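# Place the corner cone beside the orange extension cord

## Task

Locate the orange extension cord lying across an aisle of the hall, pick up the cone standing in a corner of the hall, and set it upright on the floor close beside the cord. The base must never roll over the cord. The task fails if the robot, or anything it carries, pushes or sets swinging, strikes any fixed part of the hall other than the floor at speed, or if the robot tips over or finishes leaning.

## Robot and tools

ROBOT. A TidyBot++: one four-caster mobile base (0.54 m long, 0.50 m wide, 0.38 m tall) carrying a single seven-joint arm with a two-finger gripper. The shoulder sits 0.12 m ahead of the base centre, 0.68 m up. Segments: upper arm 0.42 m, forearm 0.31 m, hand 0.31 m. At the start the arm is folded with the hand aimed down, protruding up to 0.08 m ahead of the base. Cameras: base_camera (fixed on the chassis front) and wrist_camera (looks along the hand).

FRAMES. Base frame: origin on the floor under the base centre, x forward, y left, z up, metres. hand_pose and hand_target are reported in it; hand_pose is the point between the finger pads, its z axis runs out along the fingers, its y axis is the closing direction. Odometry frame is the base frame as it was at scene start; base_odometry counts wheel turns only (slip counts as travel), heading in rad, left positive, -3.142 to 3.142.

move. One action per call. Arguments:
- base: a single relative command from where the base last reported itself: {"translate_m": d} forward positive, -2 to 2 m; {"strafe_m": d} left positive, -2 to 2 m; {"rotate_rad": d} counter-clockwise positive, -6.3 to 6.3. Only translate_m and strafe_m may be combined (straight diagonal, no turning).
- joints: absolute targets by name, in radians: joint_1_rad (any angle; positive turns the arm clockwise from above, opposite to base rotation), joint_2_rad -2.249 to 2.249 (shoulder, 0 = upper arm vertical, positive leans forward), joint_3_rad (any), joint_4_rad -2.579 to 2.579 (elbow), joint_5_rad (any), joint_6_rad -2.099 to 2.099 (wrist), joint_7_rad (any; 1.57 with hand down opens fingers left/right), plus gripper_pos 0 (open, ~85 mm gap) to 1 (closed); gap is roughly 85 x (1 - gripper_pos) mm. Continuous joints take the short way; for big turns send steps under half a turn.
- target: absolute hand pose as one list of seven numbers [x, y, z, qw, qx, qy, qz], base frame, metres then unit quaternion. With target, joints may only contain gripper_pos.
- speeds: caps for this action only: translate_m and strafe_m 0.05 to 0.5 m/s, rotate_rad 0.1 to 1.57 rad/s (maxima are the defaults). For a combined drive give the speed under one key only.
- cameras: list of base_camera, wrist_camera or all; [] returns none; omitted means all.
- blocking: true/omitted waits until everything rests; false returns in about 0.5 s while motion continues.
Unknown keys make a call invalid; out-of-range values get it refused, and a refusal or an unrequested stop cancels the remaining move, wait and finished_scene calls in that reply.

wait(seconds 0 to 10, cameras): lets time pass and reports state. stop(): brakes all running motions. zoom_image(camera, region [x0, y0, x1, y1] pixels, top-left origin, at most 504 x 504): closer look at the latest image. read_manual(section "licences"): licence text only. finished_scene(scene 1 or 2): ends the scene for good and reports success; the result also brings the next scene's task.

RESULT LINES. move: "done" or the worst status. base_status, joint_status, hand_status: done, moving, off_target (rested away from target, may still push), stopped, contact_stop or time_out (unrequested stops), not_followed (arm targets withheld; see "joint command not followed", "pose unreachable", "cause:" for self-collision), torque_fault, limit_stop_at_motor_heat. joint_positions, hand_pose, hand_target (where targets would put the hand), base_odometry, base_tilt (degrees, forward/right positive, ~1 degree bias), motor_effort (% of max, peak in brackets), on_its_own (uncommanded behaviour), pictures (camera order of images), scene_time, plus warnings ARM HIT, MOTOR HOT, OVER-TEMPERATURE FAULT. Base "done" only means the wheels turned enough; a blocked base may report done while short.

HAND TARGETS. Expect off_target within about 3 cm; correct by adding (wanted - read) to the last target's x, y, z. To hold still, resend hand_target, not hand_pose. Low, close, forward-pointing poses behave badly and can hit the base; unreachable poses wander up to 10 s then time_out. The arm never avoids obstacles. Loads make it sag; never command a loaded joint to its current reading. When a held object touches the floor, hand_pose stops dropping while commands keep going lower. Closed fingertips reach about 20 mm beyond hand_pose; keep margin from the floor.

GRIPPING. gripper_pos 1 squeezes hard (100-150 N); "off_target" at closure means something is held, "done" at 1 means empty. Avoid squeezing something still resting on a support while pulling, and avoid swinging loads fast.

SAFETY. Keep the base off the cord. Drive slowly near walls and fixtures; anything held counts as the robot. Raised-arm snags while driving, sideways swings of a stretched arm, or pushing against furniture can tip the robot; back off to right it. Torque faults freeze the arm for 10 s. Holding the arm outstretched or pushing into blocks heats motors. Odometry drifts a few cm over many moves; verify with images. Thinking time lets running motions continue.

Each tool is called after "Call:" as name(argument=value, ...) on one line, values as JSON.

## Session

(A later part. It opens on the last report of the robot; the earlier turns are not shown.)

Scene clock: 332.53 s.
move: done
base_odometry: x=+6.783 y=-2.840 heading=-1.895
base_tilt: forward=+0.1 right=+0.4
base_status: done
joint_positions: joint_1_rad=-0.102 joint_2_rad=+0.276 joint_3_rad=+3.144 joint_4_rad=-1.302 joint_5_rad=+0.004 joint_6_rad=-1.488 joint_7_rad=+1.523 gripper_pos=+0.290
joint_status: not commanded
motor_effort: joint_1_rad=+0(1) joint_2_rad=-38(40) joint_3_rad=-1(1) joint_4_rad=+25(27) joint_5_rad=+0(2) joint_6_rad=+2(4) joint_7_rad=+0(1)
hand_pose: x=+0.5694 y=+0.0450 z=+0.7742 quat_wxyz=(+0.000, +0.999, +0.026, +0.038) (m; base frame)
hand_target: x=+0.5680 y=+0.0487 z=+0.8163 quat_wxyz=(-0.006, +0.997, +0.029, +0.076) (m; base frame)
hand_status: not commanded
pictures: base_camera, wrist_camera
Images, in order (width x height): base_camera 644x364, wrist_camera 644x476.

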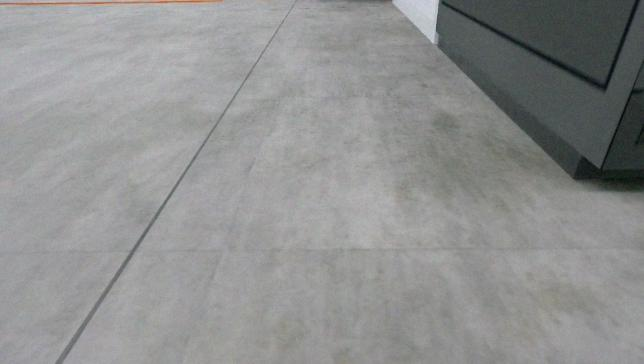

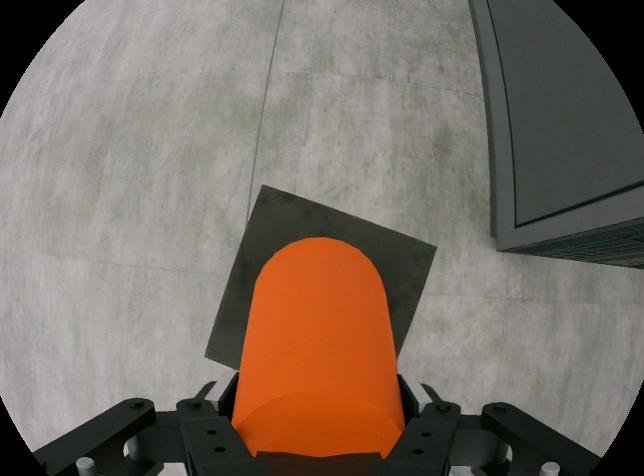

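Call:
zoom_image(camera="base_camera", region=[0, 0, 320, 60])

Call:
move(base={"translate_m":1.0}, cameras=["base_camera"])

Scaled by 1.575.

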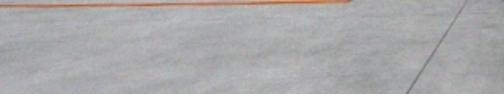

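Scene clock: 339.33 s.
move: done
base_odometry: x=+6.464 y=-3.788 heading=-1.896
base_tilt: forward=+0.1 right=+0.5
base_status: done
joint_positions: joint_1_rad=-0.102 joint_2_rad=+0.276 joint_3_rad=+3.144 joint_4_rad=-1.301 joint_5_rad=+0.004 joint_6_rad=-1.489 joint_7_rad=+1.523 gripper_pos=+0.290
joint_status: not commanded
motor_effort: joint_1_rad=+0(1) joint_2_rad=-38(41) joint_3_rad=+0(1) joint_4_rad=+25(27) joint_5_rad=+1(2) joint_6_rad=+2(5) joint_7_rad=+0(1)
hand_pose: x=+0.5691 y=+0.0450 z=+0.7744 quat_wxyz=(+0.000, +0.999, +0.026, +0.038) (m; base frame)
hand_target: x=+0.5680 y=+0.0487 z=+0.8163 quat_wxyz=(-0.006, +0.997, +0.029, +0.076) (m; base frame)
hand_status: not commanded
pictures: base_camera
Images, in order (width x height): base_camera 644x364.

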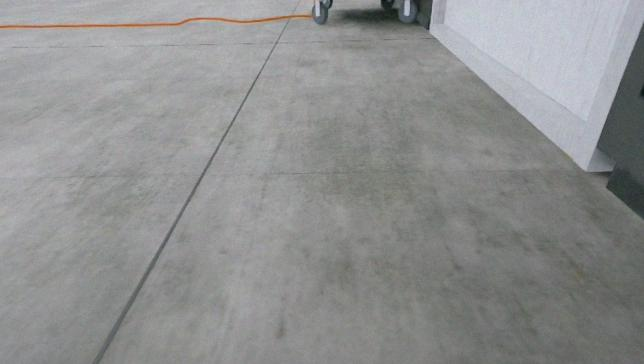

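Call:
move(base={"translate_m":0.9,"strafe_m":0.8})

Scene clock: 347.00 s.
move: done
base_odometry: x=+6.934 y=-4.897 heading=-1.896
base_tilt: forward=+0.1 right=+0.4
base_status: done
joint_positions: joint_1_rad=-0.102 joint_2_rad=+0.276 joint_3_rad=+3.144 joint_4_rad=-1.301 joint_5_rad=+0.004 joint_6_rad=-1.490 joint_7_rad=+1.523 gripper_pos=+0.290
joint_status: not commanded
motor_effort: joint_1_rad=+0(3) joint_2_rad=-38(40) joint_3_rad=-1(3) joint_4_rad=+25(26) joint_5_rad=+1(3) joint_6_rad=+2(5) joint_7_rad=+0(2)
hand_pose: x=+0.5691 y=+0.0451 z=+0.7745 quat_wxyz=(+0.000, +0.999, +0.026, +0.038) (m; base frame)
hand_target: x=+0.5680 y=+0.0487 z=+0.8163 quat_wxyz=(-0.006, +0.997, +0.029, +0.076) (m; base frame)
hand_status: not commanded
pictures: base_camera, wrist_camera
Images, in order (width x height): base_camera 644x364, wrist_camera 644x476.

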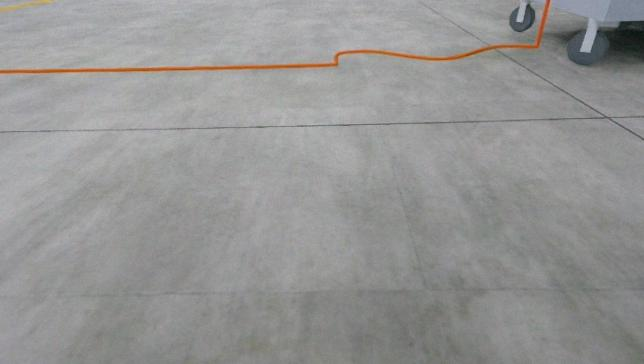

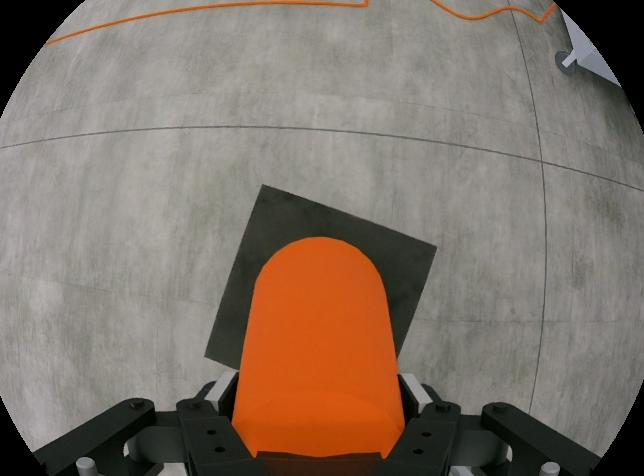

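Call:
move(base={"translate_m":0.6,"strafe_m":0.15}, speeds={"translate_m":0.3})

Scene clock: 354.77 s.
move: done
base_odometry: x=+6.885 y=-5.513 heading=-1.895
base_tilt: forward=+0.1 right=+0.4
base_status: done
joint_positions: joint_1_rad=-0.102 joint_2_rad=+0.276 joint_3_rad=+3.144 joint_4_rad=-1.300 joint_5_rad=+0.004 joint_6_rad=-1.490 joint_7_rad=+1.523 gripper_pos=+0.290
joint_status: not commanded
motor_effort: joint_1_rad=+0(2) joint_2_rad=-38(41) joint_3_rad=-1(2) joint_4_rad=+25(26) joint_5_rad=+1(1) joint_6_rad=+1(5) joint_7_rad=+1(1)
hand_pose: x=+0.5691 y=+0.0451 z=+0.7746 quat_wxyz=(+0.000, +0.999, +0.026, +0.038) (m; base frame)
hand_target: x=+0.5680 y=+0.0487 z=+0.8163 quat_wxyz=(-0.006, +0.997, +0.029, +0.076) (m; base frame)
hand_status: not commanded
pictures: base_camera, wrist_camera
Images, in order (width x height): base_camera 644x364, wrist_camera 644x476.

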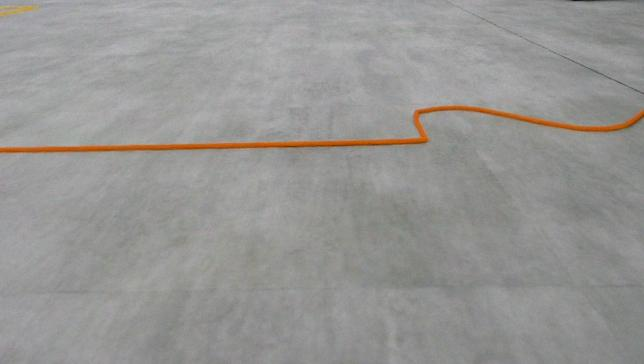

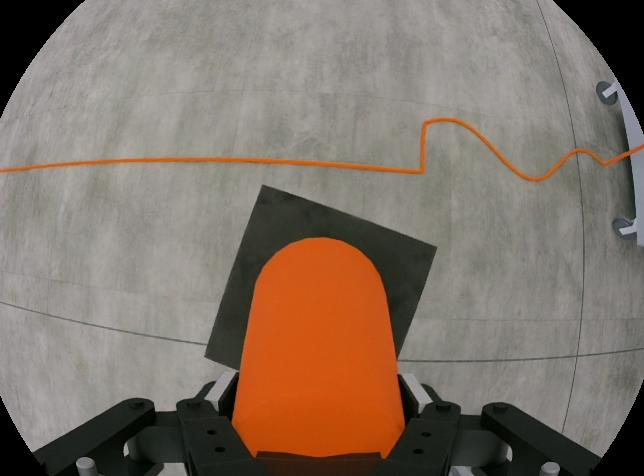

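Call:
move(base={"translate_m":0.17}, speeds={"translate_m":0.2}, cameras=[])

Call:
move(joints={"joint_2_rad":0.57,"joint_4_rad":-1.86,"joint_6_rad":-0.64})

Scene clock: 368.47 s.
move: done
base_odometry: x=+6.831 y=-5.675 heading=-1.895
base_tilt: forward=+0.1 right=+0.5
base_status: done
joint_positions: joint_1_rad=-0.102 joint_2_rad=+0.276 joint_3_rad=+3.144 joint_4_rad=-1.300 joint_5_rad=+0.004 joint_6_rad=-1.491 joint_7_rad=+1.523 gripper_pos=+0.290
joint_status: not commanded
motor_effort: joint_1_rad=+0(1) joint_2_rad=-38(41) joint_3_rad=-1(1) joint_4_rad=+24(27) joint_5_rad=+1(2) joint_6_rad=+2(5) joint_7_rad=+0(1)
hand_pose: x=+0.5688 y=+0.0450 z=+0.7745 quat_wxyz=(+0.000, +0.999, +0.026, +0.037) (m; base frame)
hand_target: x=+0.5680 y=+0.0487 z=+0.8163 quat_wxyz=(-0.006, +0.997, +0.029, +0.076) (m; base frame)
hand_status: not commanded
pictures: none
No camera images: "cameras" was empty.

Scene clock: 370.60 s.
move: done
base_odometry: x=+6.831 y=-5.675 heading=-1.895
base_tilt: forward=+0.1 right=+0.4
base_status: not commanded
joint_positions: joint_1_rad=-0.102 joint_2_rad=+0.606 joint_3_rad=+3.144 joint_4_rad=-1.871 joint_5_rad=+0.004 joint_6_rad=-0.715 joint_7_rad=+1.523 gripper_pos=+0.290
joint_status: all done
motor_effort: joint_1_rad=+0(0) joint_2_rad=-40(45) joint_3_rad=-1(1) joint_4_rad=+13(26) joint_5_rad=+0(1) joint_6_rad=-2(4) joint_7_rad=+0(1)
hand_pose: x=+0.5349 y=+0.0418 z=+0.4694 quat_wxyz=(+0.004, +0.999, +0.028, -0.025) (m; base frame)
hand_target: x=+0.5710 y=+0.0490 z=+0.4875 quat_wxyz=(-0.003, +0.999, +0.029, +0.036) (m; base frame)
hand_status: not commanded
pictures: base_camera, wrist_camera
Images, in order (width x height): base_camera 644x364, wrist_camera 644x476.

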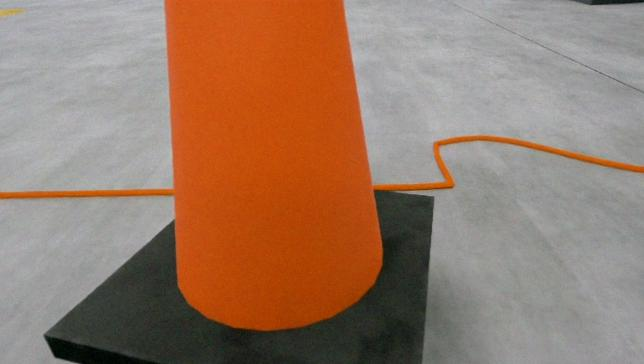

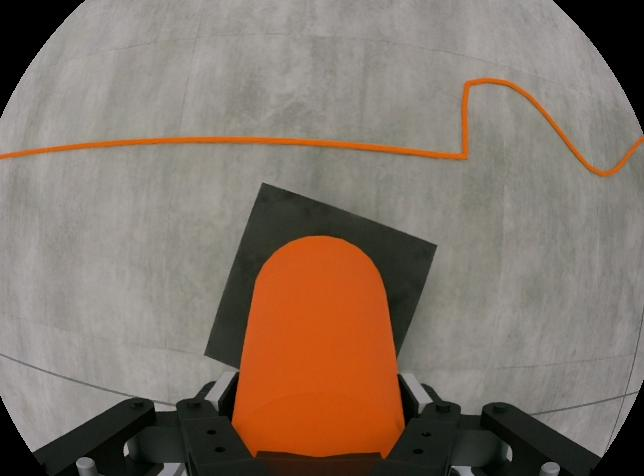

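Call:
move(joints={"joint_2_rad":0.67,"joint_4_rad":-1.90,"joint_6_rad":-0.46})

Scene clock: 375.27 s.
move: off_target
base_odometry: x=+6.831 y=-5.675 heading=-1.895
base_tilt: forward=+0.1 right=+0.4
base_status: not commanded
joint_positions: joint_1_rad=-0.102 joint_2_rad=+0.715 joint_3_rad=+3.144 joint_4_rad=-1.903 joint_5_rad=+0.004 joint_6_rad=-0.538 joint_7_rad=+1.523 gripper_pos=+0.290
joint_status: joint_2_rad off_target (ended at +0.715, target +0.670); the others done
motor_effort: joint_1_rad=+0(1) joint_2_rad=-42(45) joint_3_rad=-1(1) joint_4_rad=+11(15) joint_5_rad=+0(1) joint_6_rad=-1(3) joint_7_rad=+1(2)
hand_pose: x=+0.5455 y=+0.0430 z=+0.4162 quat_wxyz=(+0.002, +1.000, +0.028, -0.007) (m; base frame)
hand_target: x=+0.5823 y=+0.0502 z=+0.4379 quat_wxyz=(-0.004, +0.998, +0.029, +0.056) (m; base frame)
hand_status: not commanded
pictures: base_camera, wrist_camera
Images, in order (width x height): base_camera 644x364, wrist_camera 644x476.

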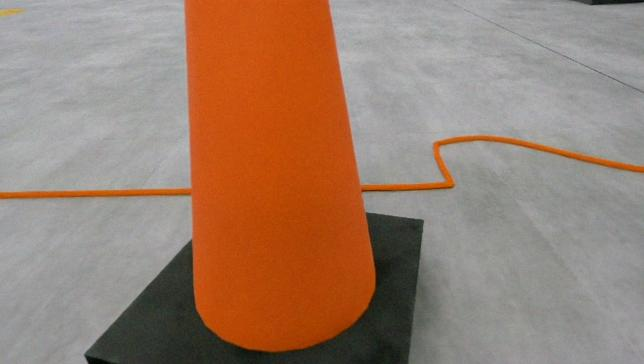

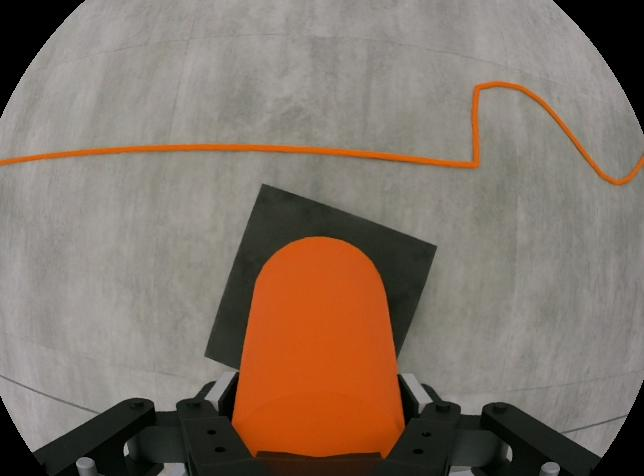

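Call:
move(joints={"joint_2_rad":0.71,"joint_4_rad":-1.92,"joint_6_rad":-0.385})

Scene clock: 379.37 s.
move: done
base_odometry: x=+6.831 y=-5.675 heading=-1.895
base_tilt: forward=+0.1 right=+0.5
base_status: not commanded
joint_positions: joint_1_rad=-0.102 joint_2_rad=+0.743 joint_3_rad=+3.144 joint_4_rad=-1.923 joint_5_rad=+0.004 joint_6_rad=-0.462 joint_7_rad=+1.523 gripper_pos=+0.290
joint_status: all done
motor_effort: joint_1_rad=+0(3) joint_2_rad=-41(45) joint_3_rad=-1(4) joint_4_rad=+11(12) joint_5_rad=+1(1) joint_6_rad=+1(2) joint_7_rad=+0(1)
hand_pose: x=+0.5495 y=+0.0434 z=+0.4009 quat_wxyz=(+0.001, +1.000, +0.028, +0.007) (m; base frame)
hand_target: x=+0.5838 y=+0.0503 z=+0.4180 quat_wxyz=(-0.005, +0.998, +0.029, +0.063) (m; base frame)
hand_status: not commanded
pictures: base_camera, wrist_camera
Images, in order (width x height): base_camera 644x364, wrist_camera 644x476.

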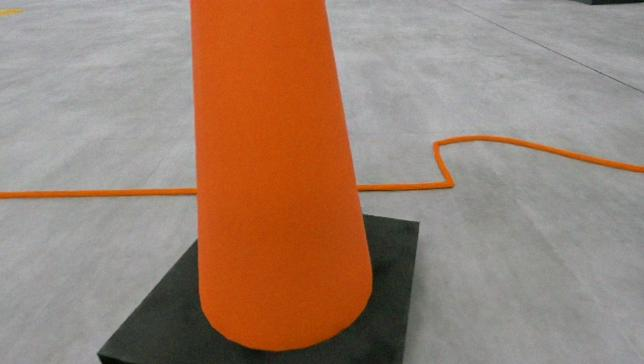

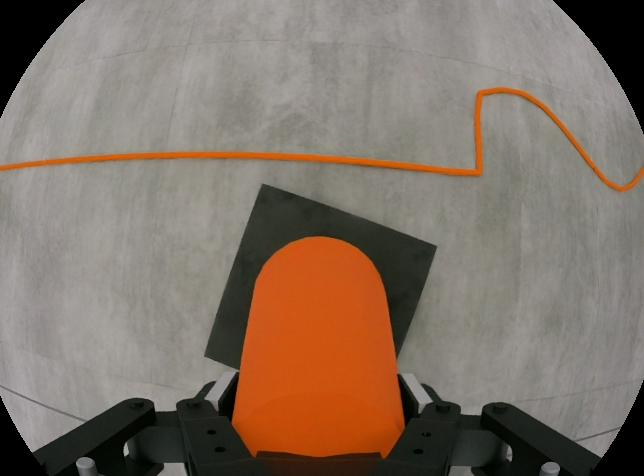

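Call:
move(joints={"joint_2_rad":0.735,"joint_4_rad":-1.925,"joint_6_rad":-0.375})

Scene clock: 382.57 s.
move: done
base_odometry: x=+6.831 y=-5.675 heading=-1.895
base_tilt: forward=+0.1 right=+0.5
base_status: not commanded
joint_positions: joint_1_rad=-0.102 joint_2_rad=+0.744 joint_3_rad=+3.144 joint_4_rad=-1.923 joint_5_rad=+0.004 joint_6_rad=-0.460 joint_7_rad=+1.523 gripper_pos=+0.290
joint_status: all done
motor_effort: joint_1_rad=-2(3) joint_2_rad=-36(41) joint_3_rad=-3(3) joint_4_rad=+9(10) joint_5_rad=+0(1) joint_6_rad=+1(2) joint_7_rad=+0(1)
hand_pose: x=+0.5498 y=+0.0435 z=+0.4005 quat_wxyz=(+0.001, +1.000, +0.028, +0.007) (m; base frame)
hand_target: x=+0.5772 y=+0.0496 z=+0.4058 quat_wxyz=(-0.004, +0.998, +0.029, +0.053) (m; base frame)
hand_status: not commanded
pictures: base_camera, wrist_camera
Images, in order (width x height): base_camera 644x364, wrist_camera 644x476.

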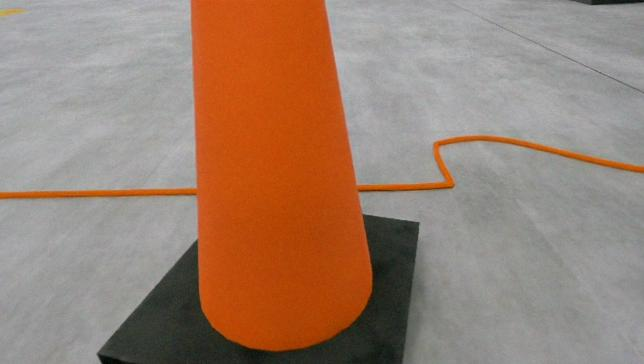

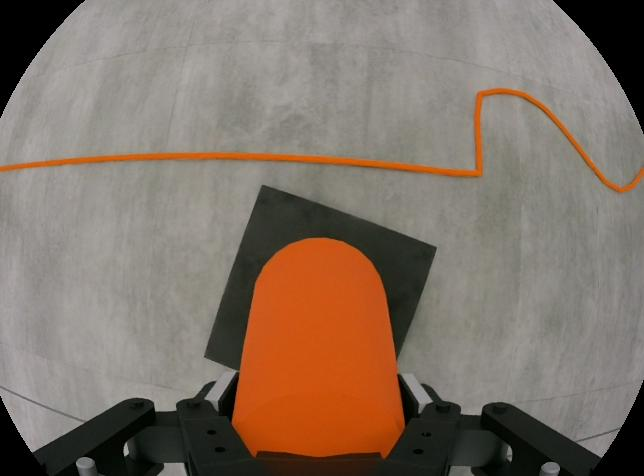

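On the floor. Release and lift.

Call:
move(joints={"gripper_pos":0}, cameras=[])

Call:
move(joints={"joint_2_rad":0.63,"joint_4_rad":-1.91,"joint_6_rad":-0.52}, cameras=[])

Call:
move(joints={"joint_2_rad":0.43,"joint_4_rad":-1.76,"joint_6_rad":-0.88})

Call:
move(base={"translate_m":-0.4})

Scene clock: 387.37 s.
move: done
base_odometry: x=+6.831 y=-5.675 heading=-1.895
base_tilt: forward=+0.1 right=+0.5
base_status: not commanded
joint_positions: joint_1_rad=-0.102 joint_2_rad=+0.741 joint_3_rad=+3.144 joint_4_rad=-1.924 joint_5_rad=+0.004 joint_6_rad=-0.453 joint_7_rad=+1.523 gripper_pos=+0.000
joint_status: all done
motor_effort: joint_1_rad=+0(3) joint_2_rad=-33(41) joint_3_rad=-1(3) joint_4_rad=+7(10) joint_5_rad=+1(1) joint_6_rad=+0(2) joint_7_rad=+1(1)
hand_pose: x=+0.5528 y=+0.0438 z=+0.4019 quat_wxyz=(+0.001, +1.000, +0.028, +0.012) (m; base frame)
hand_target: x=+0.5772 y=+0.0496 z=+0.4058 quat_wxyz=(-0.004, +0.998, +0.029, +0.053) (m; base frame)
hand_status: not commanded
pictures: none
No camera images: "cameras" was empty.

Scene clock: 388.33 s.
move: done
base_odometry: x=+6.831 y=-5.675 heading=-1.895
base_tilt: forward=+0.1 right=+0.4
base_status: not commanded
joint_positions: joint_1_rad=-0.102 joint_2_rad=+0.637 joint_3_rad=+3.144 joint_4_rad=-1.923 joint_5_rad=+0.004 joint_6_rad=-0.469 joint_7_rad=+1.523 gripper_pos=+0.000
joint_status: all done
motor_effort: joint_1_rad=+0(0) joint_2_rad=-32(36) joint_3_rad=-1(1) joint_4_rad=+10(10) joint_5_rad=+1(1) joint_6_rad=+1(2) joint_7_rad=+0(1)
hand_pose: x=+0.5746 y=+0.0460 z=+0.4481 quat_wxyz=(-0.002, +0.998, +0.028, +0.056) (m; base frame)
hand_target: x=+0.5675 y=+0.0486 z=+0.4524 quat_wxyz=(-0.003, +0.999, +0.029, +0.041) (m; base frame)
hand_status: not commanded
pictures: none
No camera images: "cameras" was empty.

Scene clock: 389.87 s.
move: done
base_odometry: x=+6.831 y=-5.675 heading=-1.895
base_tilt: forward=+0.1 right=+0.4
base_status: not commanded
joint_positions: joint_1_rad=-0.102 joint_2_rad=+0.432 joint_3_rad=+3.144 joint_4_rad=-1.776 joint_5_rad=+0.004 joint_6_rad=-0.795 joint_7_rad=+1.523 gripper_pos=+0.000
joint_status: all done
motor_effort: joint_1_rad=+0(1) joint_2_rad=-30(35) joint_3_rad=-1(1) joint_4_rad=+13(15) joint_5_rad=+0(1) joint_6_rad=+1(2) joint_7_rad=+0(1)
hand_pose: x=+0.5886 y=+0.0472 z=+0.5686 quat_wxyz=(-0.003, +0.997, +0.027, +0.069) (m; base frame)
hand_target: x=+0.5700 y=+0.0489 z=+0.5713 quat_wxyz=(-0.003, +0.999, +0.029, +0.036) (m; base frame)
hand_status: not commanded
pictures: base_camera, wrist_camera
Images, in order (width x height): base_camera 644x364, wrist_camera 644x476.

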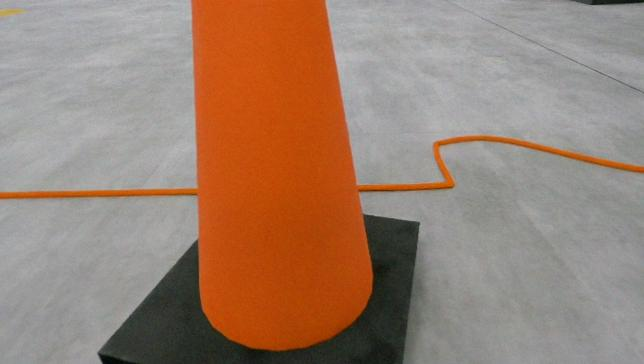

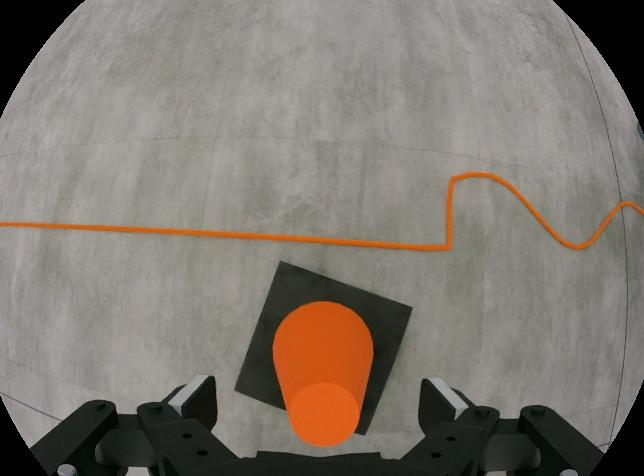

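Scene clock: 392.07 s.
move: done
base_odometry: x=+6.959 y=-5.295 heading=-1.894
base_tilt: forward=+0.0 right=+0.5
base_status: done
joint_positions: joint_1_rad=-0.102 joint_2_rad=+0.431 joint_3_rad=+3.144 joint_4_rad=-1.773 joint_5_rad=+0.004 joint_6_rad=-0.804 joint_7_rad=+1.523 gripper_pos=+0.000
joint_status: not commanded
motor_effort: joint_1_rad=+0(3) joint_2_rad=-30(33) joint_3_rad=-1(2) joint_4_rad=+13(15) joint_5_rad=+0(2) joint_6_rad=+0(2) joint_7_rad=+0(1)
hand_pose: x=+0.5870 y=+0.0470 z=+0.5694 quat_wxyz=(-0.003, +0.997, +0.027, +0.066) (m; base frame)
hand_target: x=+0.5700 y=+0.0489 z=+0.5713 quat_wxyz=(-0.003, +0.999, +0.029, +0.036) (m; base frame)
hand_status: not commanded
pictures: base_camera, wrist_camera
Images, in order (width x height): base_camera 644x364, wrist_camera 644x476.

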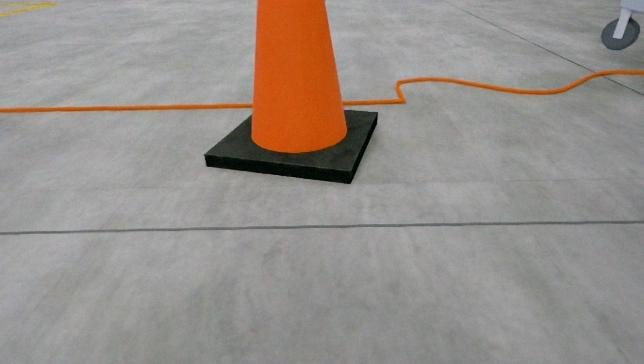

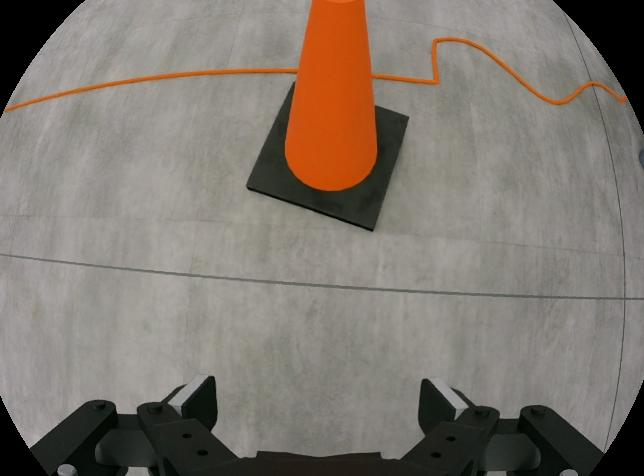

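Call:
finished_scene(scene=1)

The scene is finished: the task was done.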